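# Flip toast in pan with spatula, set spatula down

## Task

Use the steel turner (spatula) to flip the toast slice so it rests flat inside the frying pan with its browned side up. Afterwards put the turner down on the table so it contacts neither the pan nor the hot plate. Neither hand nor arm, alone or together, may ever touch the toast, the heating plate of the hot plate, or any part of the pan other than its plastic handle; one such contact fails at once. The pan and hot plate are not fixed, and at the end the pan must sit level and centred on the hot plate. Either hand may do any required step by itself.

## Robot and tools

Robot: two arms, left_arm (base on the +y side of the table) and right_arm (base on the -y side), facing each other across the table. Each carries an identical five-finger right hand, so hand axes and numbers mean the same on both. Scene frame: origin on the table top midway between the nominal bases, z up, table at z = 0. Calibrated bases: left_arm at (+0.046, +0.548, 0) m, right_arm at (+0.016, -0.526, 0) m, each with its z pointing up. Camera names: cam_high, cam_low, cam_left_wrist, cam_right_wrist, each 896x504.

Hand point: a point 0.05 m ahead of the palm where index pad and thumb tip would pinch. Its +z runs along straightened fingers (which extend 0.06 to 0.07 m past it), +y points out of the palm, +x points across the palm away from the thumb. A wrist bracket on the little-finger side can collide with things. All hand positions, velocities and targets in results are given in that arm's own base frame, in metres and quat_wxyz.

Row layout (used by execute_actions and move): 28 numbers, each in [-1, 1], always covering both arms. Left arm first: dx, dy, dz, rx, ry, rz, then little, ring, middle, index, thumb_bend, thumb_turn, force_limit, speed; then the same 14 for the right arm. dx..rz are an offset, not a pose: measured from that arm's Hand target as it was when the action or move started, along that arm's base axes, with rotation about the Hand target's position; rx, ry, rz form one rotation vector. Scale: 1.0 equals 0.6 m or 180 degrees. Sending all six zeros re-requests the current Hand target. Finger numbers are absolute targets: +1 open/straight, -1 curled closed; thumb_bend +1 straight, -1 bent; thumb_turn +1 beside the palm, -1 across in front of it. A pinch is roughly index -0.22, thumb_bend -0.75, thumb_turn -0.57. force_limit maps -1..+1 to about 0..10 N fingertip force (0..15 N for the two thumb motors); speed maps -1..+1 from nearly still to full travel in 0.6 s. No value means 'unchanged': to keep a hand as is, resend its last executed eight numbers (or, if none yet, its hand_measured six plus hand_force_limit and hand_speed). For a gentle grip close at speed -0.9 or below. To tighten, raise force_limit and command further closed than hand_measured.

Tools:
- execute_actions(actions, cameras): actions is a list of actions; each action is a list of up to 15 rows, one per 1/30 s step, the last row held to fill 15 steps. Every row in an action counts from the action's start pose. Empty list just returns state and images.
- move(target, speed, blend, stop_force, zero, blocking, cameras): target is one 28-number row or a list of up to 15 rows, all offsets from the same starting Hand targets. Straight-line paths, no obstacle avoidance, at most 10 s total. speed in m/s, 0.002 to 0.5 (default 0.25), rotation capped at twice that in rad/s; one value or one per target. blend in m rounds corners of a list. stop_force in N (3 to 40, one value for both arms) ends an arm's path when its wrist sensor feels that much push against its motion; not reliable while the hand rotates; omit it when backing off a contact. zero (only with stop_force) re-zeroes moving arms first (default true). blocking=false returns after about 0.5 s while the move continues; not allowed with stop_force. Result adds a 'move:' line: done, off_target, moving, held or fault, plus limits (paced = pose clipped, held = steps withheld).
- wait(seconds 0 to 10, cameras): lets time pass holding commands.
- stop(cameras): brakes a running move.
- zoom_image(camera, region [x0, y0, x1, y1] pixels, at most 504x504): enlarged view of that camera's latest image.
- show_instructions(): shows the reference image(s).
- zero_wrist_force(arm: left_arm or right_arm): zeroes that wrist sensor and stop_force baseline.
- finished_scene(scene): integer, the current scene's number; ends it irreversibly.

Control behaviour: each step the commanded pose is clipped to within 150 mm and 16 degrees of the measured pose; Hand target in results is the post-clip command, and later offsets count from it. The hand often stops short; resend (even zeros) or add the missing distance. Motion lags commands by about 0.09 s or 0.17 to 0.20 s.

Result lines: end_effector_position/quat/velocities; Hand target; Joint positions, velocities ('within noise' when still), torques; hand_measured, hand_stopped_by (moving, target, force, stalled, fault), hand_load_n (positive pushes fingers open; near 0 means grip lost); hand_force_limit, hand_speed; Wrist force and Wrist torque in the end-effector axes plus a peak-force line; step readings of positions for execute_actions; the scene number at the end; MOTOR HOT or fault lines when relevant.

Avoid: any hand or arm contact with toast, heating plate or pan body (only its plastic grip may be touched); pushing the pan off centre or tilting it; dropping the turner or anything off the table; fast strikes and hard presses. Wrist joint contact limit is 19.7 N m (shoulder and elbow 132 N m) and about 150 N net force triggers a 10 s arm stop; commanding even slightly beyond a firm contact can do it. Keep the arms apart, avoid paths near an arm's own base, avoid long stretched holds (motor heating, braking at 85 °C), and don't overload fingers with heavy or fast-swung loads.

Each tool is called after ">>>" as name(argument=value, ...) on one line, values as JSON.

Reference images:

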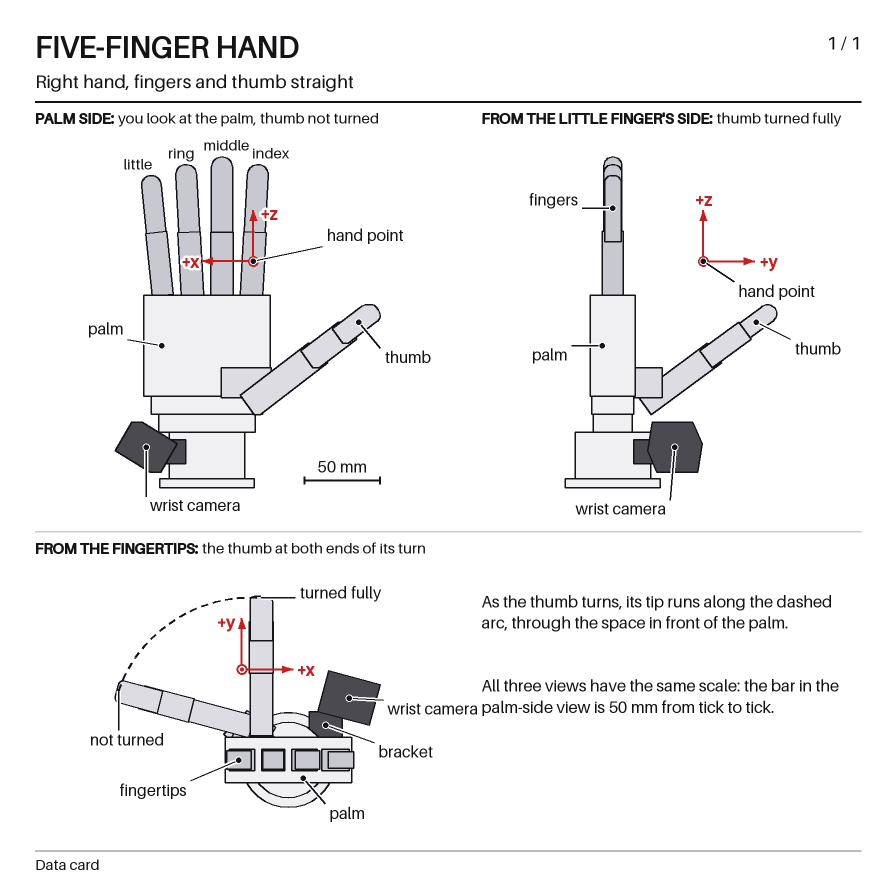

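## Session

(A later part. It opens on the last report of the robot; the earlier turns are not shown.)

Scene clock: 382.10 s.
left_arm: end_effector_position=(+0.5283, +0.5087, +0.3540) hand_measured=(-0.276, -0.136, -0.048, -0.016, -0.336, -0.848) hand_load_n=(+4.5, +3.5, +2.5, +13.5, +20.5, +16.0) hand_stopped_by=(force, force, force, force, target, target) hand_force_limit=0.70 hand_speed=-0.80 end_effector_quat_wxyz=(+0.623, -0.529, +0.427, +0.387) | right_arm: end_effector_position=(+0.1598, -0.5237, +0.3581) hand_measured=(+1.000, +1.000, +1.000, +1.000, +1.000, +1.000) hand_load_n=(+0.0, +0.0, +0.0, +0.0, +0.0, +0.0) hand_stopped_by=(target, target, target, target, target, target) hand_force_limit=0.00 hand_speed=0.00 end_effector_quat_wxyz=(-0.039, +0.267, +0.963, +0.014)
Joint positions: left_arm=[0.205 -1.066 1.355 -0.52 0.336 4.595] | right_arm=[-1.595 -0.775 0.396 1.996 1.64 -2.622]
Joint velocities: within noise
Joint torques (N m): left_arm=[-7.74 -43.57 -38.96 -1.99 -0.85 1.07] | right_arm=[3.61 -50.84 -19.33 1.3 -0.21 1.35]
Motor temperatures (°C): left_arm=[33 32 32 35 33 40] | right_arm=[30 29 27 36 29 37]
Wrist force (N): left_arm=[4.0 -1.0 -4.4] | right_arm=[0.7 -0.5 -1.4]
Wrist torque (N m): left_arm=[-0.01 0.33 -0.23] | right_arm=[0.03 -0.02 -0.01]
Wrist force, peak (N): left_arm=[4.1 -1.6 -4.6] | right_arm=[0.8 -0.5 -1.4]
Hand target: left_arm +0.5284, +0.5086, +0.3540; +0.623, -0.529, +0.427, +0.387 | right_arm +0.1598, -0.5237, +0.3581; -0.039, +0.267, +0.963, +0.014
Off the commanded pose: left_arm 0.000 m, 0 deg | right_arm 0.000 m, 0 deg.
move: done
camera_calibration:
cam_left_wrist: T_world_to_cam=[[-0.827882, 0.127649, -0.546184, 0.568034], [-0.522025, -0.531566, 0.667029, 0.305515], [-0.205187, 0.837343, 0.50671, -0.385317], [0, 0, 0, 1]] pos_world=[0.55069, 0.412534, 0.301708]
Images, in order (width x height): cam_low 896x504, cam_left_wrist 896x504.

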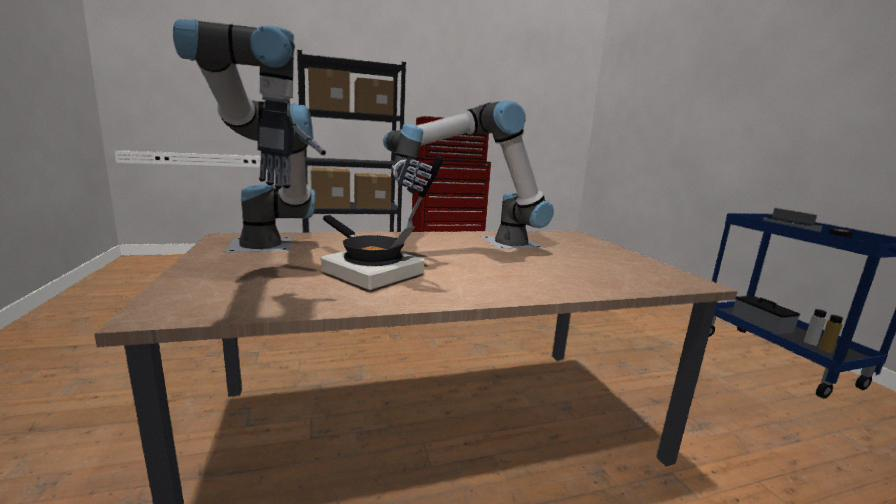

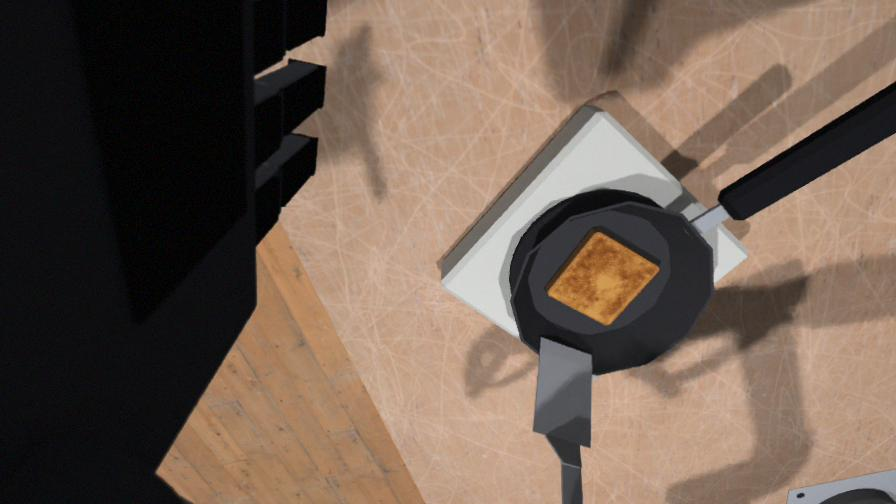

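>>> move(target=[[0.0096,-0.0092,0,0,0,0,-0.85,-0.85,-0.85,-0.63,-0.35,-0.85,0.7,-0.8,0,0,0,0,0,0,1,1,1,1,1,1,0,0],[0.0096,-0.0092,0.17,0,0,0,-0.85,-0.85,-0.85,-0.63,-0.35,-0.85,0.7,-0.8,0,0,0,0,0,0,1,1,1,1,1,1,0,0]], speed=[0.03,0.12], cameras=["cam_low","cam_left_wrist","cam_high"])

>>> zoom_image(camera="cam_left_wrist", region=[500, 180, 740, 400])

>>> zoom_image(camera="cam_low", region=[335, 225, 415, 275])

>>> zoom_image(camera="cam_high", region=[330, 295, 430, 395])

Scene clock: 407.57 s.
left_arm: end_effector_position=(+0.5342, +0.5031, +0.4559) hand_measured=(-0.276, -0.136, -0.048, -0.016, -0.336, -0.848) hand_load_n=(+8.5, +5.0, +2.0, +10.5, +23.0, +14.5) hand_stopped_by=(force, force, force, force, target, target) hand_force_limit=0.70 hand_speed=-0.80 end_effector_quat_wxyz=(+0.623, -0.529, +0.427, +0.387) | right_arm: end_effector_position=(+0.1598, -0.5237, +0.3581) hand_measured=(+1.000, +1.000, +1.000, +1.000, +1.000, +1.000) hand_load_n=(-0.5, -0.5, +0.0, +0.0, +0.0, +0.0) hand_stopped_by=(target, target, target, target, target, target) hand_force_limit=0.00 hand_speed=0.00 end_effector_quat_wxyz=(-0.039, +0.267, +0.963, +0.014)
Joint positions: left_arm=[0.194 -1.102 1.145 -0.282 0.325 4.602] | right_arm=[-1.595 -0.775 0.396 1.996 1.64 -2.622]
Joint velocities: within noise
Joint torques (N m): left_arm=[11.12 -51.43 -18.37 -3.3 -0.78 1.19] | right_arm=[3.53 -50.76 -17.96 1.07 -0.23 1.45]
Motor temperatures (°C): left_arm=[33 32 32 35 33 40] | right_arm=[30 29 27 36 29 37]
Wrist force (N): left_arm=[4.4 0.8 -3.3] | right_arm=[0.9 -0.5 -1.3]
Wrist torque (N m): left_arm=[0.17 0.02 0.24] | right_arm=[0.03 -0.05 0.00]
Wrist force, peak (N): left_arm=[6.8 1.6 -3.2] | right_arm=[0.8 -0.4 -1.6]
Hand target: left_arm +0.5341, +0.5031, +0.4560; +0.623, -0.529, +0.427, +0.387 | right_arm +0.1598, -0.5237, +0.3581; -0.039, +0.267, +0.963, +0.014
Off the commanded pose: left_arm 0.000 m, 0 deg | right_arm 0.000 m, 0 deg.
move: done
camera_calibration:
cam_left_wrist: T_world_to_cam=[[-0.827737, 0.127746, -0.546381, 0.629232], [-0.522252, -0.531479, 0.666921, 0.237726], [-0.205194, 0.837383, 0.506641, -0.431098], [0, 0, 0, 1]] pos_world=[0.556533, 0.406959, 0.403668]
Images, in order (width x height): cam_high 896x504, cam_low 896x504, cam_left_wrist 896x504.

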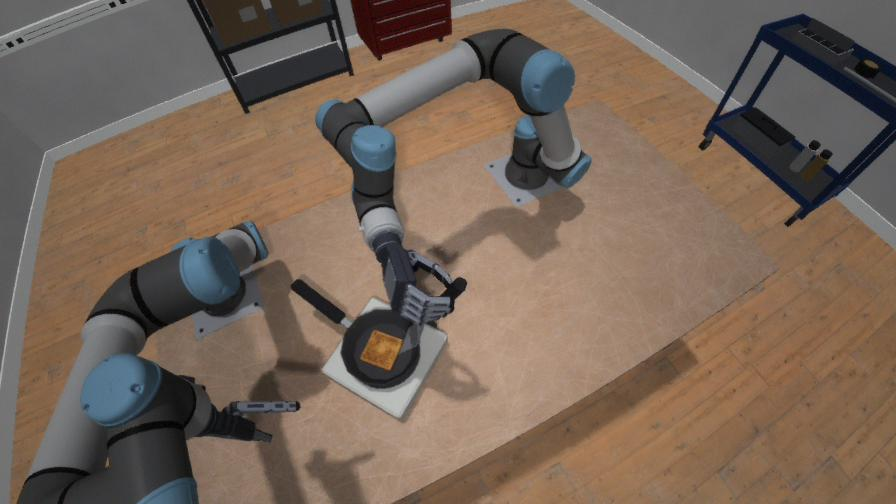

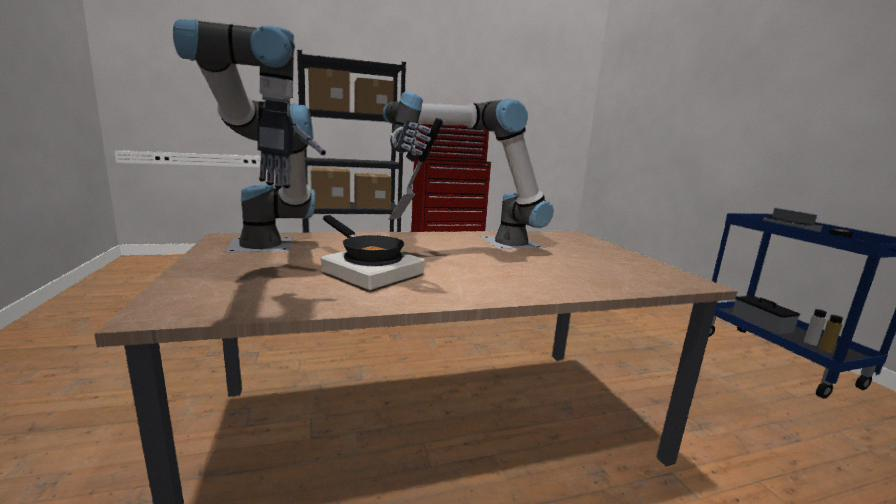

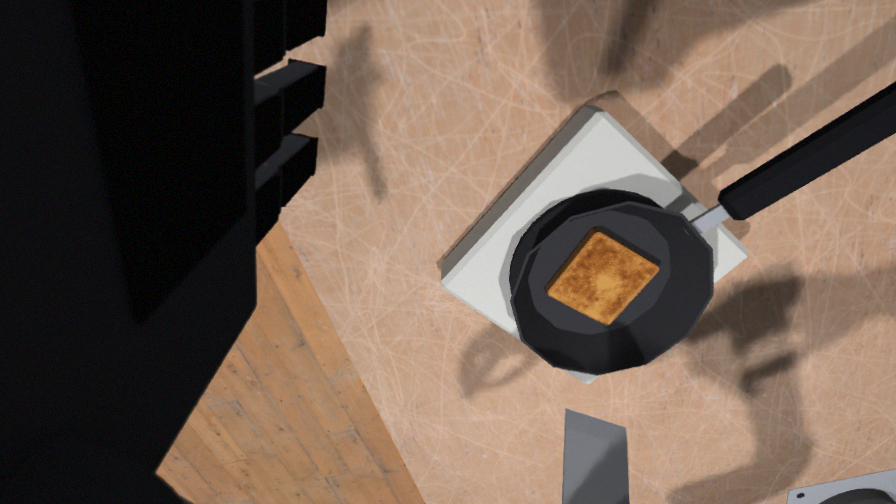

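Scaled by 2.100 from the camera's 896x504 image, which has a finer 1280x720 frame.

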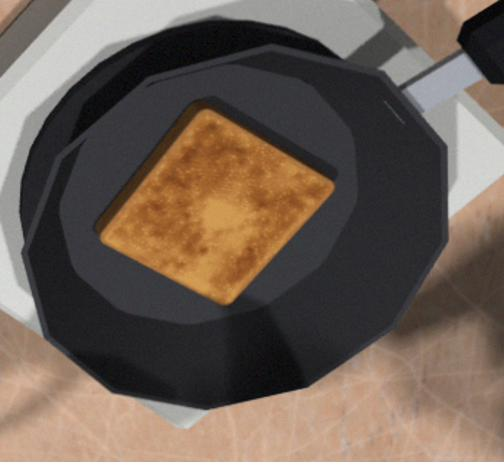

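Scaled by 6.300 from the camera's 896x504 image, which has a finer 1280x720 frame.

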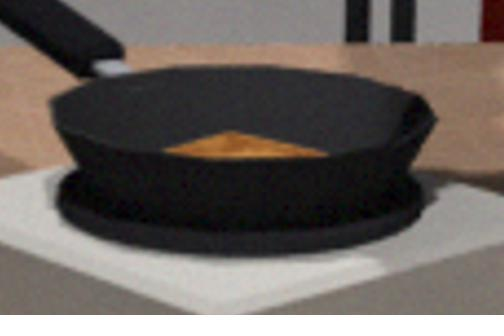

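Scaled by 5.040 from the camera's 896x504 image, which has a finer 1280x720 frame.

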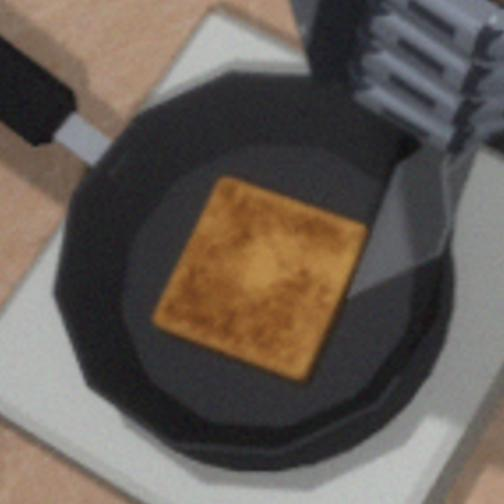

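>>> move(target=[[-0.1484,-0.1276,-0.0667,-0.1442,-0.1005,-0.059,-0.85,-0.85,-0.85,-0.63,-0.35,-0.85,0.7,-0.8,0,0,0,0,0,0,1,1,1,1,1,1,0,0],[-0.2968,-0.2552,-0.4267,-0.2883,-0.2009,-0.1179,-0.85,-0.85,-0.85,-0.63,-0.35,-0.85,0.7,-0.8,0,0,0,0,0,0,1,1,1,1,1,1,0,0]], speed=0.15, blend=0.05, cameras=["cam_low","cam_high","cam_left_wrist","cam_right_wrist"])

>>> zoom_image(camera="cam_low", region=[340, 100, 540, 280])

>>> zoom_image(camera="cam_high", region=[250, 180, 500, 400])

Scene clock: 414.73 s.
left_arm: end_effector_position=(+0.3560, +0.3501, +0.2000) hand_measured=(-0.276, -0.136, -0.048, -0.016, -0.336, -0.848) hand_load_n=(+9.0, +6.0, +2.0, +10.0, +23.0, +14.5) hand_stopped_by=(force, force, force, force, target, target) hand_force_limit=0.70 hand_speed=-0.80 end_effector_quat_wxyz=(-0.489, +0.749, -0.429, +0.126) | right_arm: end_effector_position=(+0.1598, -0.5237, +0.3581) hand_measured=(+1.000, +1.000, +1.000, +1.000, +1.000, +1.000) hand_load_n=(+0.0, +0.0, +0.0, +0.0, +0.0, +0.0) hand_stopped_by=(target, target, target, target, target, target) hand_force_limit=0.00 hand_speed=0.00 end_effector_quat_wxyz=(-0.039, +0.267, +0.963, +0.014)
Joint positions: left_arm=[0.173 -1.64 2 0.247 1.035 3.068] | right_arm=[-1.595 -0.775 0.396 1.996 1.64 -2.622]
Joint velocities: within noise
Joint torques (N m): left_arm=[-11.04 -17.9 -22.06 -0.82 0.9 1.21] | right_arm=[3.11 -51.01 -19.21 1.13 -0.32 1.48]
Motor temperatures (°C): left_arm=[33 32 32 35 33 40] | right_arm=[29 29 27 36 29 37]
Wrist force (N): left_arm=[0.6 3.6 -0.7] | right_arm=[0.8 -0.5 -1.4]
Wrist torque (N m): left_arm=[0.31 0.01 0.30] | right_arm=[0.04 -0.03 0.00]
Wrist force, peak (N): left_arm=[5.1 1.2 -3.1] | right_arm=[0.8 -0.7 -1.4]
Hand target: left_arm +0.3561, +0.3500, +0.2000; -0.489, +0.749, -0.429, +0.126 | right_arm +0.1598, -0.5237, +0.3581; -0.039, +0.267, +0.963, +0.014
Off the commanded pose: left_arm 0.000 m, 0 deg | right_arm 0.000 m, 0 deg.
move: done; blend cut to 0 m at target 1
camera_calibration:
cam_left_wrist: T_world_to_cam=[[-0.369989, -0.343127, -0.863349, 0.426786], [-0.920547, 0.260738, 0.290875, 0.173672], [0.125301, 0.902375, -0.412334, -0.166443], [0, 0, 0, 1]] pos_world=[0.338635, 0.251352, 0.249318]
cam_right_wrist: T_world_to_cam=[[0.311287, 0.950235, 0.0123688, 0.452917], [0.849007, -0.283926, 0.445615, -0.438875], [0.426951, -0.128213, -0.895139, 0.298569], [0, 0, 0, 1]] pos_world=[0.104146, -0.516706, 0.457228]

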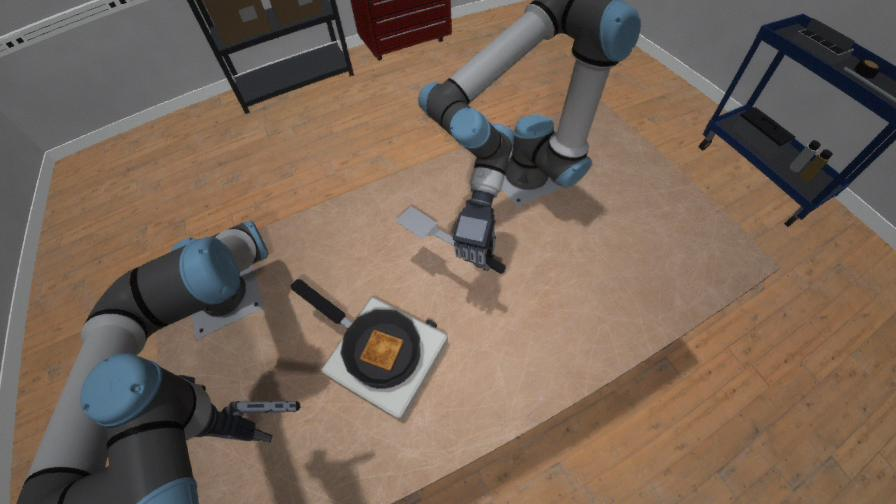

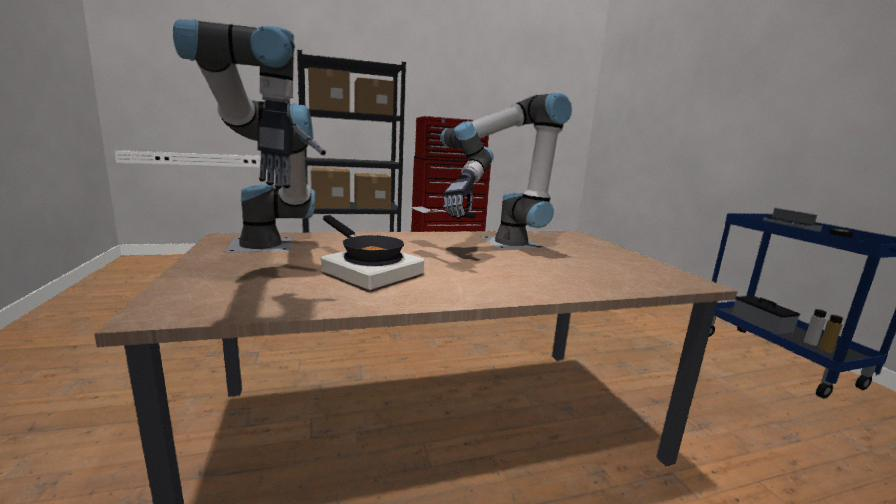

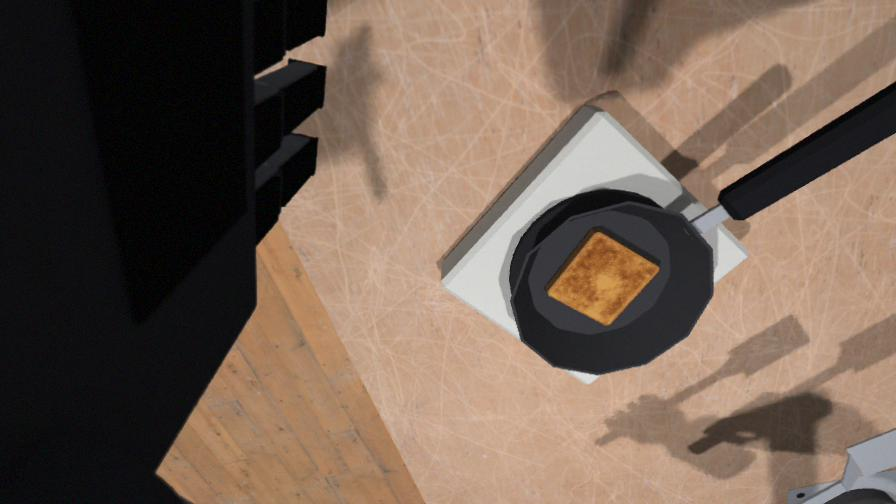

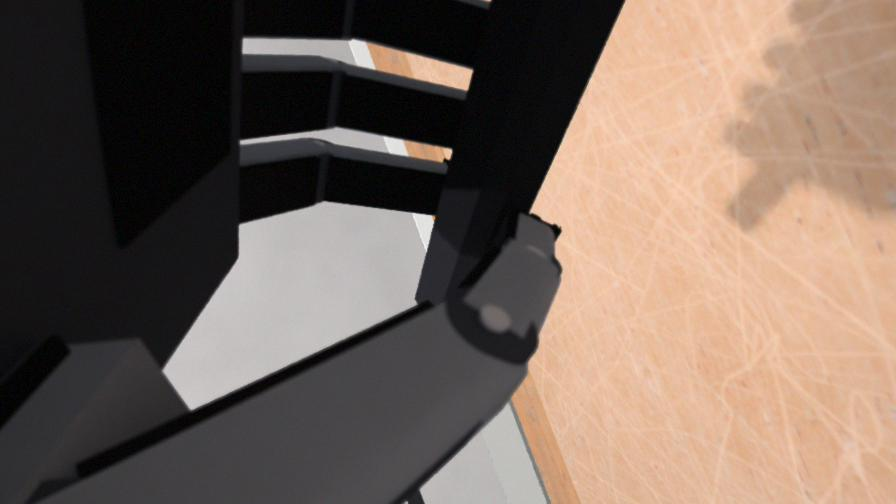

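Scaled by 2.520 from the camera's 896x504 image, which has a finer 1280x720 frame.

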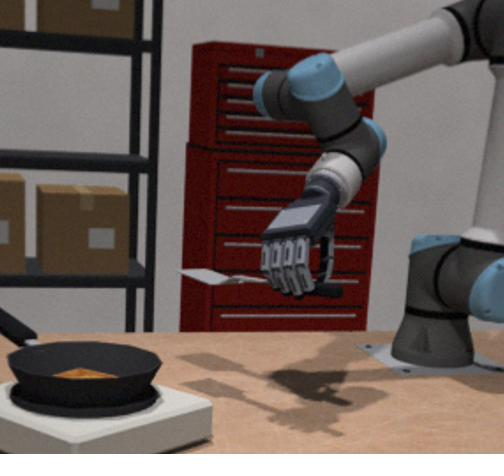

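Scaled by 2.016 from the camera's 896x504 image, which has a finer 1280x720 frame.

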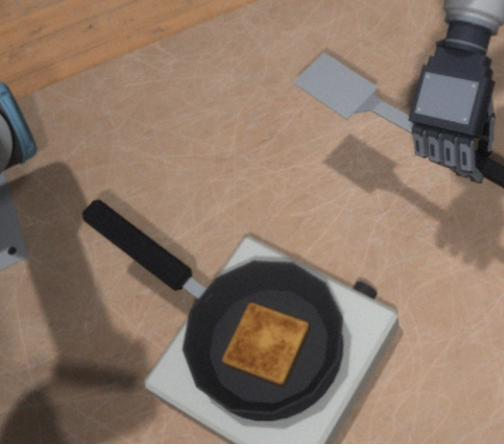

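>>> move(target=[[0,0,-0.2167,0,0,0,-0.85,-0.85,-0.85,-0.63,-0.35,-0.85,0.7,-0.8,0,0,0,0,0,0,1,1,1,1,1,1,0,0]], speed=0.07, stop_force=8, cameras=[])

>>> move(target=[[0,0,-0.1167,0,0,0,-0.85,-0.85,-0.85,-0.63,-0.35,-0.85,0.7,-0.8,0,0,0,0,0,0,1,1,1,1,1,1,0,0]], speed=0.015, stop_force=3.5, cameras=["cam_low","cam_high","cam_right_wrist"])

>>> zoom_image(camera="cam_low", region=[390, 170, 520, 280])

>>> zoom_image(camera="cam_high", region=[350, 160, 530, 310])

Scene clock: 419.40 s.
left_arm: end_effector_position=(+0.3561, +0.3500, +0.0699) hand_measured=(-0.276, -0.136, -0.048, -0.016, -0.336, -0.848) hand_load_n=(+8.5, +6.0, +2.0, +10.0, +23.5, +14.5) hand_stopped_by=(force, force, force, force, target, target) hand_force_limit=0.70 hand_speed=-0.80 end_effector_quat_wxyz=(-0.489, +0.749, -0.429, +0.126) | right_arm: end_effector_position=(+0.1598, -0.5237, +0.3581) hand_measured=(+1.000, +1.000, +1.000, +1.000, +1.000, +1.000) hand_load_n=(+0.0, +0.0, +0.0, +0.0, +0.0, +0.0) hand_stopped_by=(target, target, target, target, target, target) hand_force_limit=0.00 hand_speed=0.00 end_effector_quat_wxyz=(-0.039, +0.267, +0.963, +0.014)
Joint positions: left_arm=[0.172 -1.453 2.2 -0.14 1.035 3.068] | right_arm=[-1.595 -0.775 0.396 1.996 1.64 -2.622]
Joint velocities: within noise
Joint torques (N m): left_arm=[10.32 -21.09 -31.92 -0.66 0.99 1.91] | right_arm=[4.18 -51.4 -19.63 1.07 -0.4 1.09]
Motor temperatures (°C): left_arm=[33 32 32 35 33 40] | right_arm=[29 29 27 36 29 37]
Wrist force (N): left_arm=[0.4 3.7 -0.9] | right_arm=[0.6 -0.3 -1.1]
Wrist torque (N m): left_arm=[0.33 0.07 0.32] | right_arm=[0.05 -0.01 -0.01]
Wrist force, peak (N): left_arm=[0.9 4.4 -0.7] | right_arm=[0.9 -0.4 -1.4]
Hand target: left_arm +0.3561, +0.3500, +0.0699; -0.489, +0.749, -0.429, +0.126 | right_arm +0.1598, -0.5237, +0.3581; -0.039, +0.267, +0.963, +0.014
Off the commanded pose: left_arm 0.000 m, 0 deg | right_arm 0.000 m, 0 deg.
move: done
No camera images: "cameras" was empty.

Scene clock: 423.13 s.
left_arm: end_effector_position=(+0.3561, +0.3500, +0.0299) hand_measured=(-0.276, -0.136, -0.048, -0.016, -0.336, -0.848) hand_load_n=(+6.5, +5.0, +2.5, +12.0, +21.0, +15.5) hand_stopped_by=(force, force, force, force, target, target) hand_force_limit=0.70 hand_speed=-0.80 end_effector_quat_wxyz=(-0.489, +0.749, -0.429, +0.126) | right_arm: end_effector_position=(+0.1598, -0.5237, +0.3581) hand_measured=(+1.000, +1.000, +1.000, +1.000, +1.000, +1.000) hand_load_n=(+0.0, +0.0, +0.0, +0.0, +0.0, +0.0) hand_stopped_by=(target, target, target, target, target, target) hand_force_limit=0.00 hand_speed=0.00 end_effector_quat_wxyz=(-0.039, +0.267, +0.963, +0.014)
Joint positions: left_arm=[0.172 -1.367 2.241 -0.266 1.035 3.068] | right_arm=[-1.595 -0.775 0.396 1.996 1.64 -2.622]
Joint velocities: within noise
Joint torques (N m): left_arm=[6.35 -22.11 -27.74 -0.58 0.54 -1.81] | right_arm=[3.34 -51.14 -19.68 1.42 -0.15 1.21]
Motor temperatures (°C): left_arm=[33 32 32 35 33 40] | right_arm=[29 29 27 36 29 37]
Wrist force (N): left_arm=[0.4 1.2 -1.9] | right_arm=[0.6 -0.4 -1.2]
Wrist torque (N m): left_arm=[0.09 0.29 -0.07] | right_arm=[0.04 0.00 -0.01]
Wrist force, peak (N): left_arm=[0.4 3.8 -1.0] | right_arm=[0.7 -0.4 -1.5]
Hand target: left_arm +0.3561, +0.3500, +0.0299; -0.489, +0.749, -0.429, +0.126 (not the last commanded pose) | right_arm +0.1598, -0.5237, +0.3581; -0.039, +0.267, +0.963, +0.014
Off the commanded pose: left_arm 0.030 m, 0 deg | right_arm 0.000 m, 0 deg.
move: contact (left_arm)
camera_calibration:
cam_right_wrist: T_world_to_cam=[[0.311287, 0.950235, 0.0123685, 0.452918], [0.849007, -0.283926, 0.445615, -0.438874], [0.426951, -0.128213, -0.895139, 0.298569], [0, 0, 0, 1]] pos_world=[0.104146, -0.516706, 0.457228]
Images, in order (width x height): cam_high 896x504, cam_low 896x504, cam_right_wrist 896x504.

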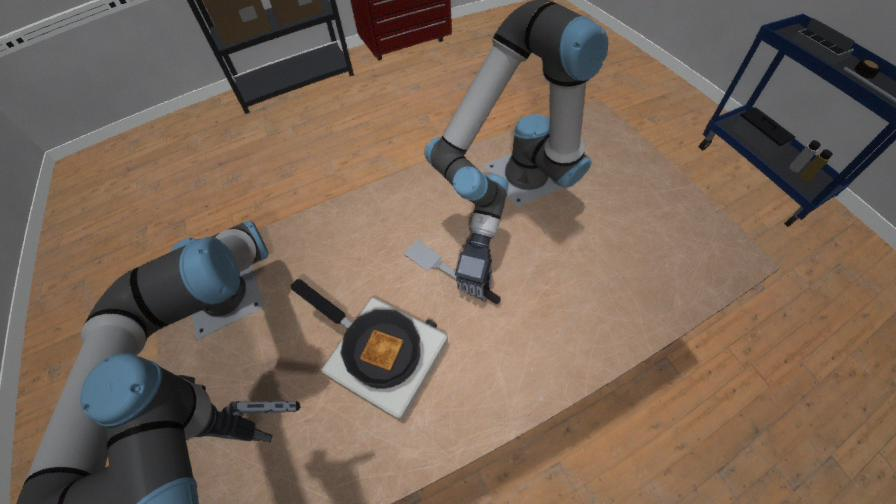

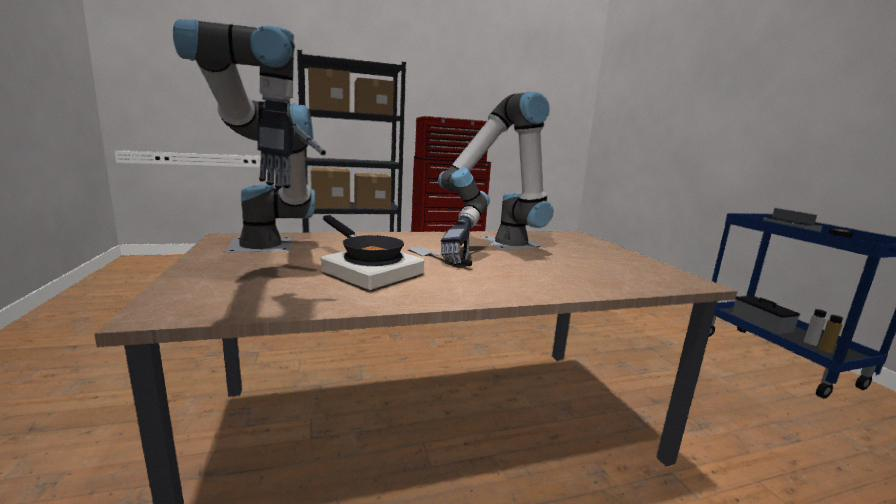

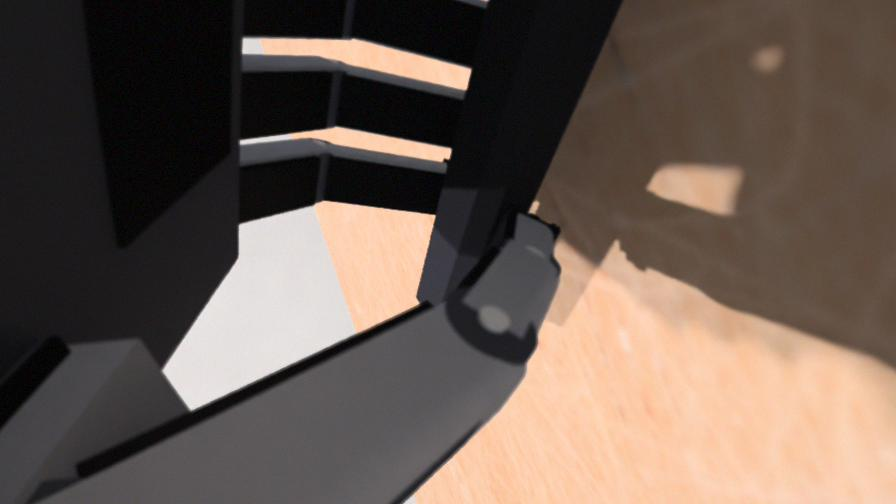

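Scaled by 3.877 from the camera's 896x504 image, which has a finer 1280x720 frame.

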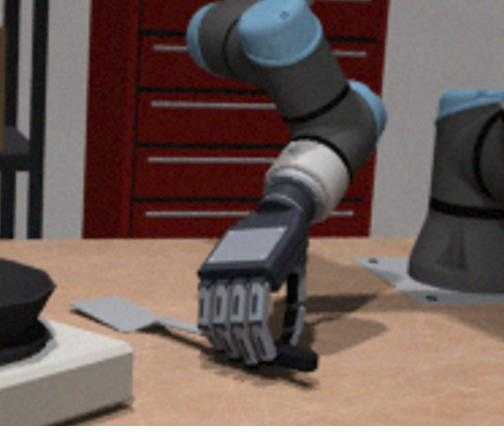

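Scaled by 2.800 from the camera's 896x504 image, which has a finer 1280x720 frame.

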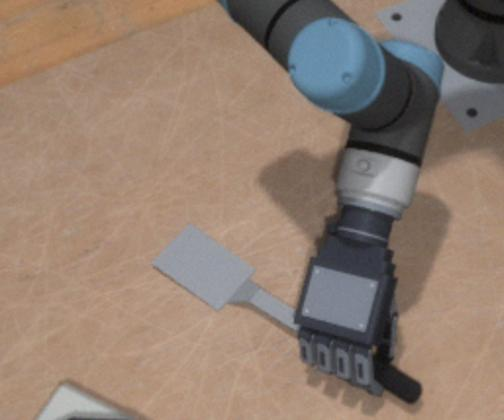

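>>> move(target=[0,0,0,0,0,0,0.3,0.3,0.3,0.3,-0.2,-0.85,0.4,-0.75,0,0,0,0,0,0,1,1,1,1,1,1,0,0], cameras=["cam_low","cam_high"])

>>> zoom_image(camera="cam_low", region=[390, 170, 520, 280])

>>> zoom_image(camera="cam_high", region=[350, 160, 530, 310])

Scene clock: 425.97 s.
left_arm: end_effector_position=(+0.3561, +0.3500, +0.0299) hand_measured=(+0.300, +0.300, +0.300, +0.300, -0.200, -0.850) hand_load_n=(+0.0, +0.0, +0.0, +0.0, +0.0, +0.0) hand_stopped_by=(target, target, target, target, target, target) hand_force_limit=0.40 hand_speed=-0.75 end_effector_quat_wxyz=(-0.489, +0.749, -0.429, +0.126) | right_arm: end_effector_position=(+0.1598, -0.5237, +0.3581) hand_measured=(+1.000, +1.000, +1.000, +1.000, +1.000, +1.000) hand_load_n=(+0.0, +0.0, +0.0, +0.0, +0.0, +0.0) hand_stopped_by=(target, target, target, target, target, target) hand_force_limit=0.00 hand_speed=0.00 end_effector_quat_wxyz=(-0.039, +0.267, +0.963, +0.014)
Joint positions: left_arm=[0.172 -1.367 2.241 -0.266 1.035 3.068] | right_arm=[-1.595 -0.775 0.396 1.996 1.64 -2.622]
Joint velocities: within noise
Joint torques (N m): left_arm=[6.82 -21.14 -26.52 -0.64 0.51 -2.03] | right_arm=[3.26 -50.77 -18.08 1.26 -0.3 1.15]
Motor temperatures (°C): left_arm=[33 32 32 35 33 40] | right_arm=[29 29 27 36 29 37]
Wrist force (N): left_arm=[0.2 2.0 -2.0] | right_arm=[0.6 -0.3 -1.2]
Wrist torque (N m): left_arm=[0.25 0.17 0.11] | right_arm=[0.06 0.00 -0.01]
Wrist force, peak (N): left_arm=[-0.3 1.1 -2.7] | right_arm=[0.8 -0.4 -1.4]
Hand target: left_arm +0.3561, +0.3500, +0.0299; -0.489, +0.749, -0.429, +0.126 | right_arm +0.1598, -0.5237, +0.3581; -0.039, +0.267, +0.963, +0.014
Off the commanded pose: left_arm 0.000 m, 0 deg | right_arm 0.000 m, 0 deg.
move: done
Images, in order (width x height): cam_high 896x504, cam_low 896x504.

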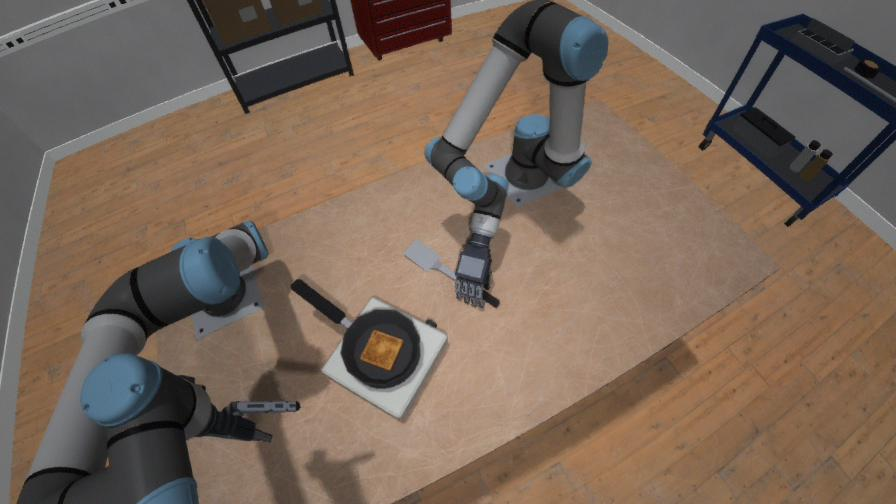

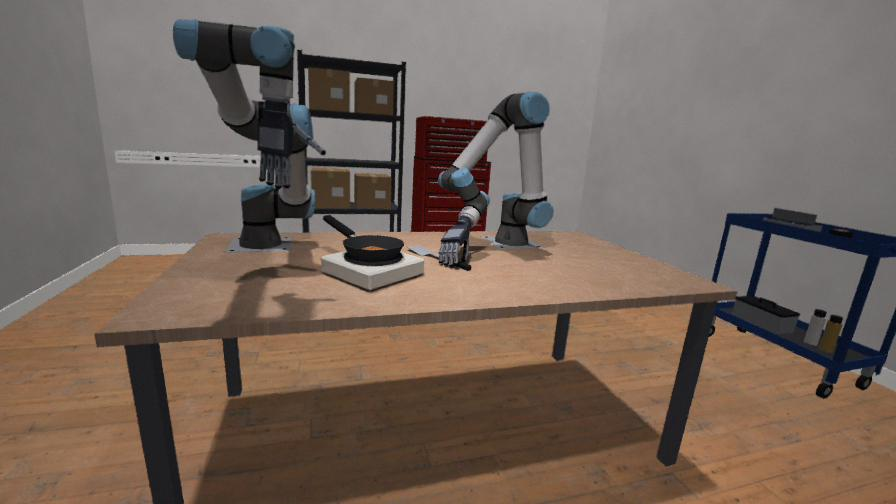

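Scaled by 3.877 from the camera's 896x504 image, which has a finer 1280x720 frame.

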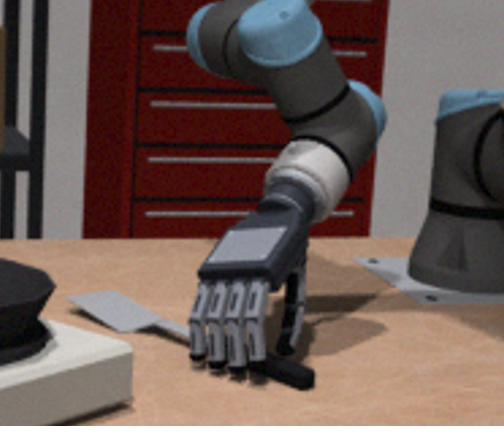

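Scaled by 2.800 from the camera's 896x504 image, which has a finer 1280x720 frame.

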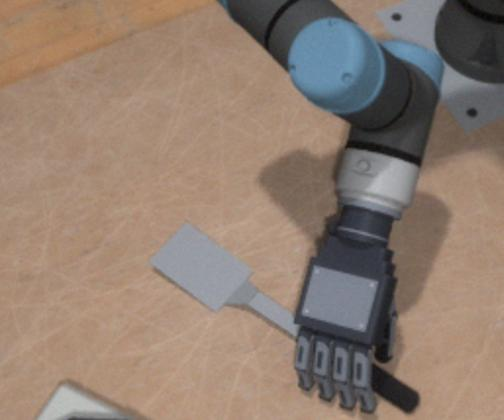

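Released. Open more and lift straight up.

>>> move(target=[[0,0,0.0,0,0,0,0.7,0.7,0.7,0.7,0.3,-0.85,0.4,-0.6,0,0,0,0,0,0,1,1,1,1,1,1,0,0],[0,0,0.25,0,0,0,0.7,0.7,0.7,0.7,0.3,-0.85,0.4,-0.6,0,0,0,0,0,0,1,1,1,1,1,1,0,0]], speed=0.08, cameras=["cam_low","cam_high","cam_left_wrist"])

>>> zoom_image(camera="cam_low", region=[310, 170, 510, 290])

>>> zoom_image(camera="cam_high", region=[280, 190, 530, 420])

>>> zoom_image(camera="cam_left_wrist", region=[500, 180, 740, 400])

Scene clock: 430.83 s.
left_arm: end_effector_position=(+0.3561, +0.3500, +0.1800) hand_measured=(+0.700, +0.700, +0.700, +0.700, +0.300, -0.850) hand_load_n=(+0.0, +0.0, +0.0, +0.0, +0.0, +0.0) hand_stopped_by=(target, target, target, target, target, target) hand_force_limit=0.40 hand_speed=-0.60 end_effector_quat_wxyz=(-0.489, +0.749, -0.429, +0.126) | right_arm: end_effector_position=(+0.1598, -0.5237, +0.3581) hand_measured=(+1.000, +1.000, +1.000, +1.000, +1.000, +1.000) hand_load_n=(+0.0, +0.0, +0.0, +0.0, +0.0, +0.0) hand_stopped_by=(target, target, target, target, target, target) hand_force_limit=0.00 hand_speed=0.00 end_effector_quat_wxyz=(-0.039, +0.267, +0.963, +0.014)
Joint positions: left_arm=[0.172 -1.62 2.037 0.19 1.035 3.068] | right_arm=[-1.595 -0.775 0.396 1.996 1.64 -2.622]
Joint velocities: within noise
Joint torques (N m): left_arm=[-10.85 -19.1 -13.52 0.73 -2.03 -2.07] | right_arm=[3.94 -51.21 -18.47 1.18 -0.45 1.15]
Motor temperatures (°C): left_arm=[33 32 32 35 33 40] | right_arm=[29 29 27 36 29 37]
Wrist force (N): left_arm=[0.1 2.4 -1.6] | right_arm=[0.7 -0.5 -1.3]
Wrist torque (N m): left_arm=[0.28 0.17 0.12] | right_arm=[0.03 -0.02 -0.01]
Wrist force, peak (N): left_arm=[0.1 2.5 -1.8] | right_arm=[0.9 -0.6 -1.3]
Hand target: left_arm +0.3561, +0.3500, +0.1799; -0.489, +0.749, -0.429, +0.126 | right_arm +0.1598, -0.5237, +0.3581; -0.039, +0.267, +0.963, +0.014
Off the commanded pose: left_arm 0.000 m, 0 deg | right_arm 0.000 m, 0 deg.
move: done
camera_calibration:
cam_left_wrist: T_world_to_cam=[[-0.369811, -0.34314, -0.86342, 0.409452], [-0.920574, 0.260981, 0.290571, 0.17961], [0.12563, 0.902299, -0.4124, -0.174748], [0, 0, 0, 1]] pos_world=[0.338718, 0.251299, 0.229274]
Images, in order (width x height): cam_high 896x504, cam_low 896x504, cam_left_wrist 896x504.

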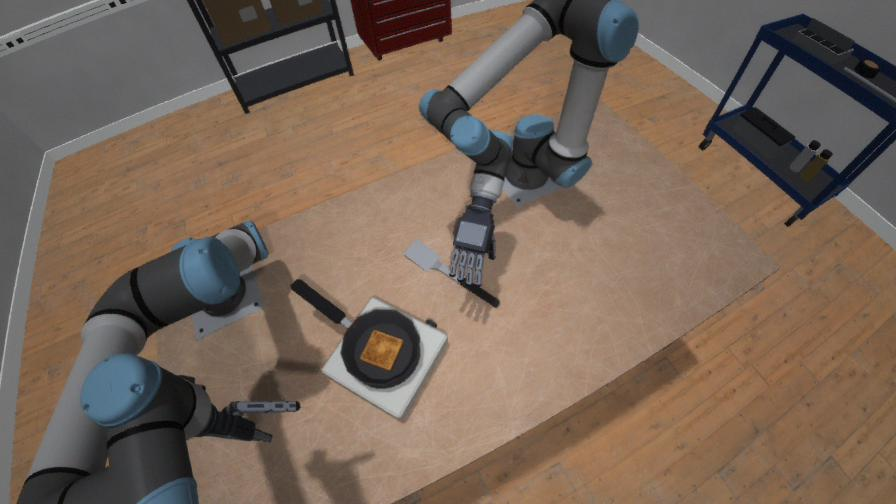

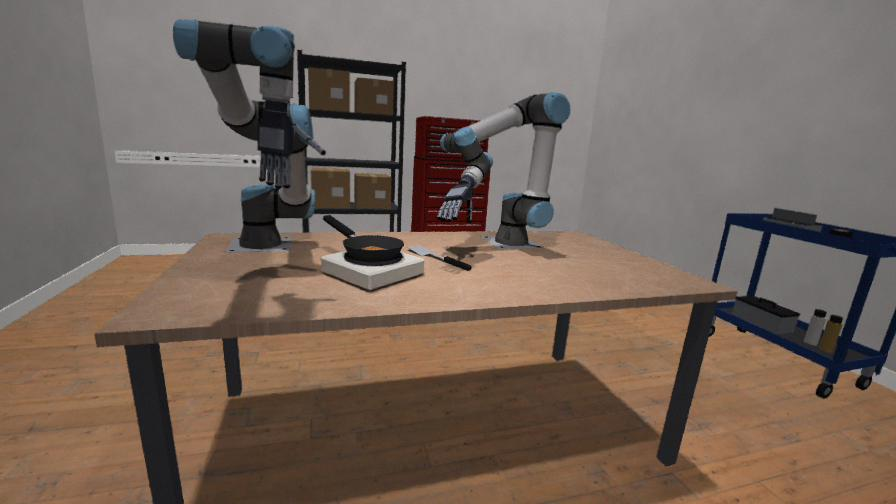

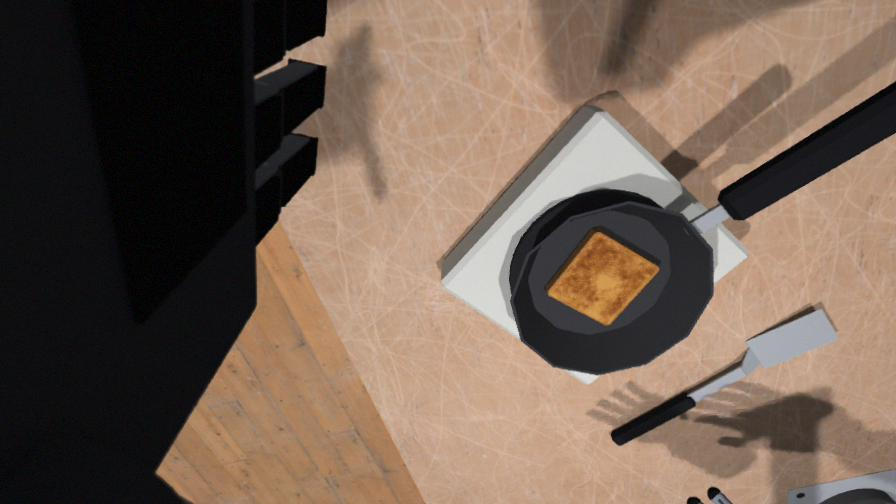

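Scaled by 2.520 from the camera's 896x504 image, which has a finer 1280x720 frame.

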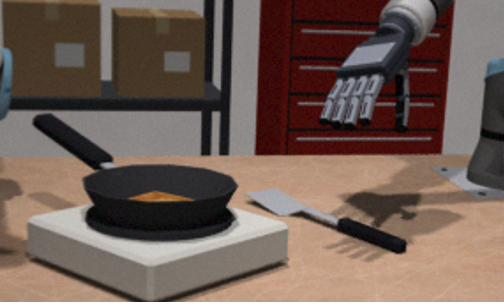

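Scaled by 2.016 from the camera's 896x504 image, which has a finer 1280x720 frame.

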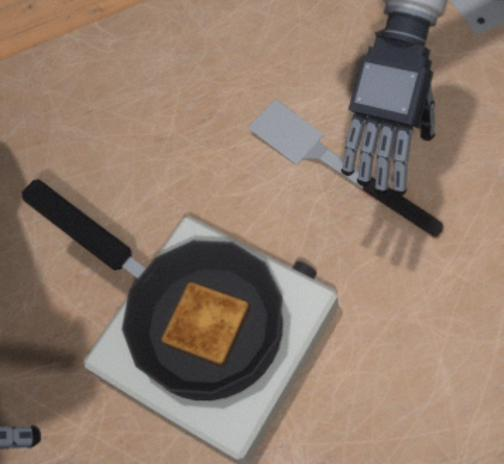

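Scaled by 2.100 from the camera's 896x504 image, which has a finer 1280x720 frame.

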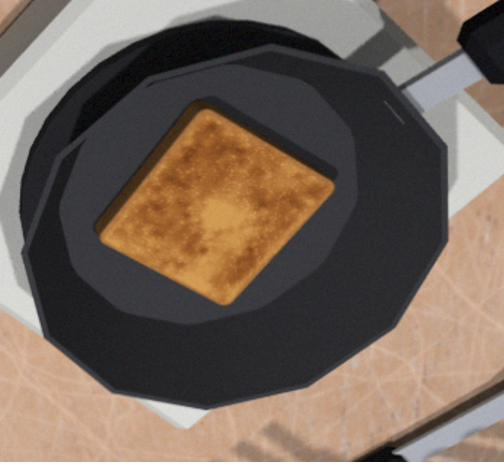

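>>> finished_scene(scene=2)

The scene is finished: the task was done.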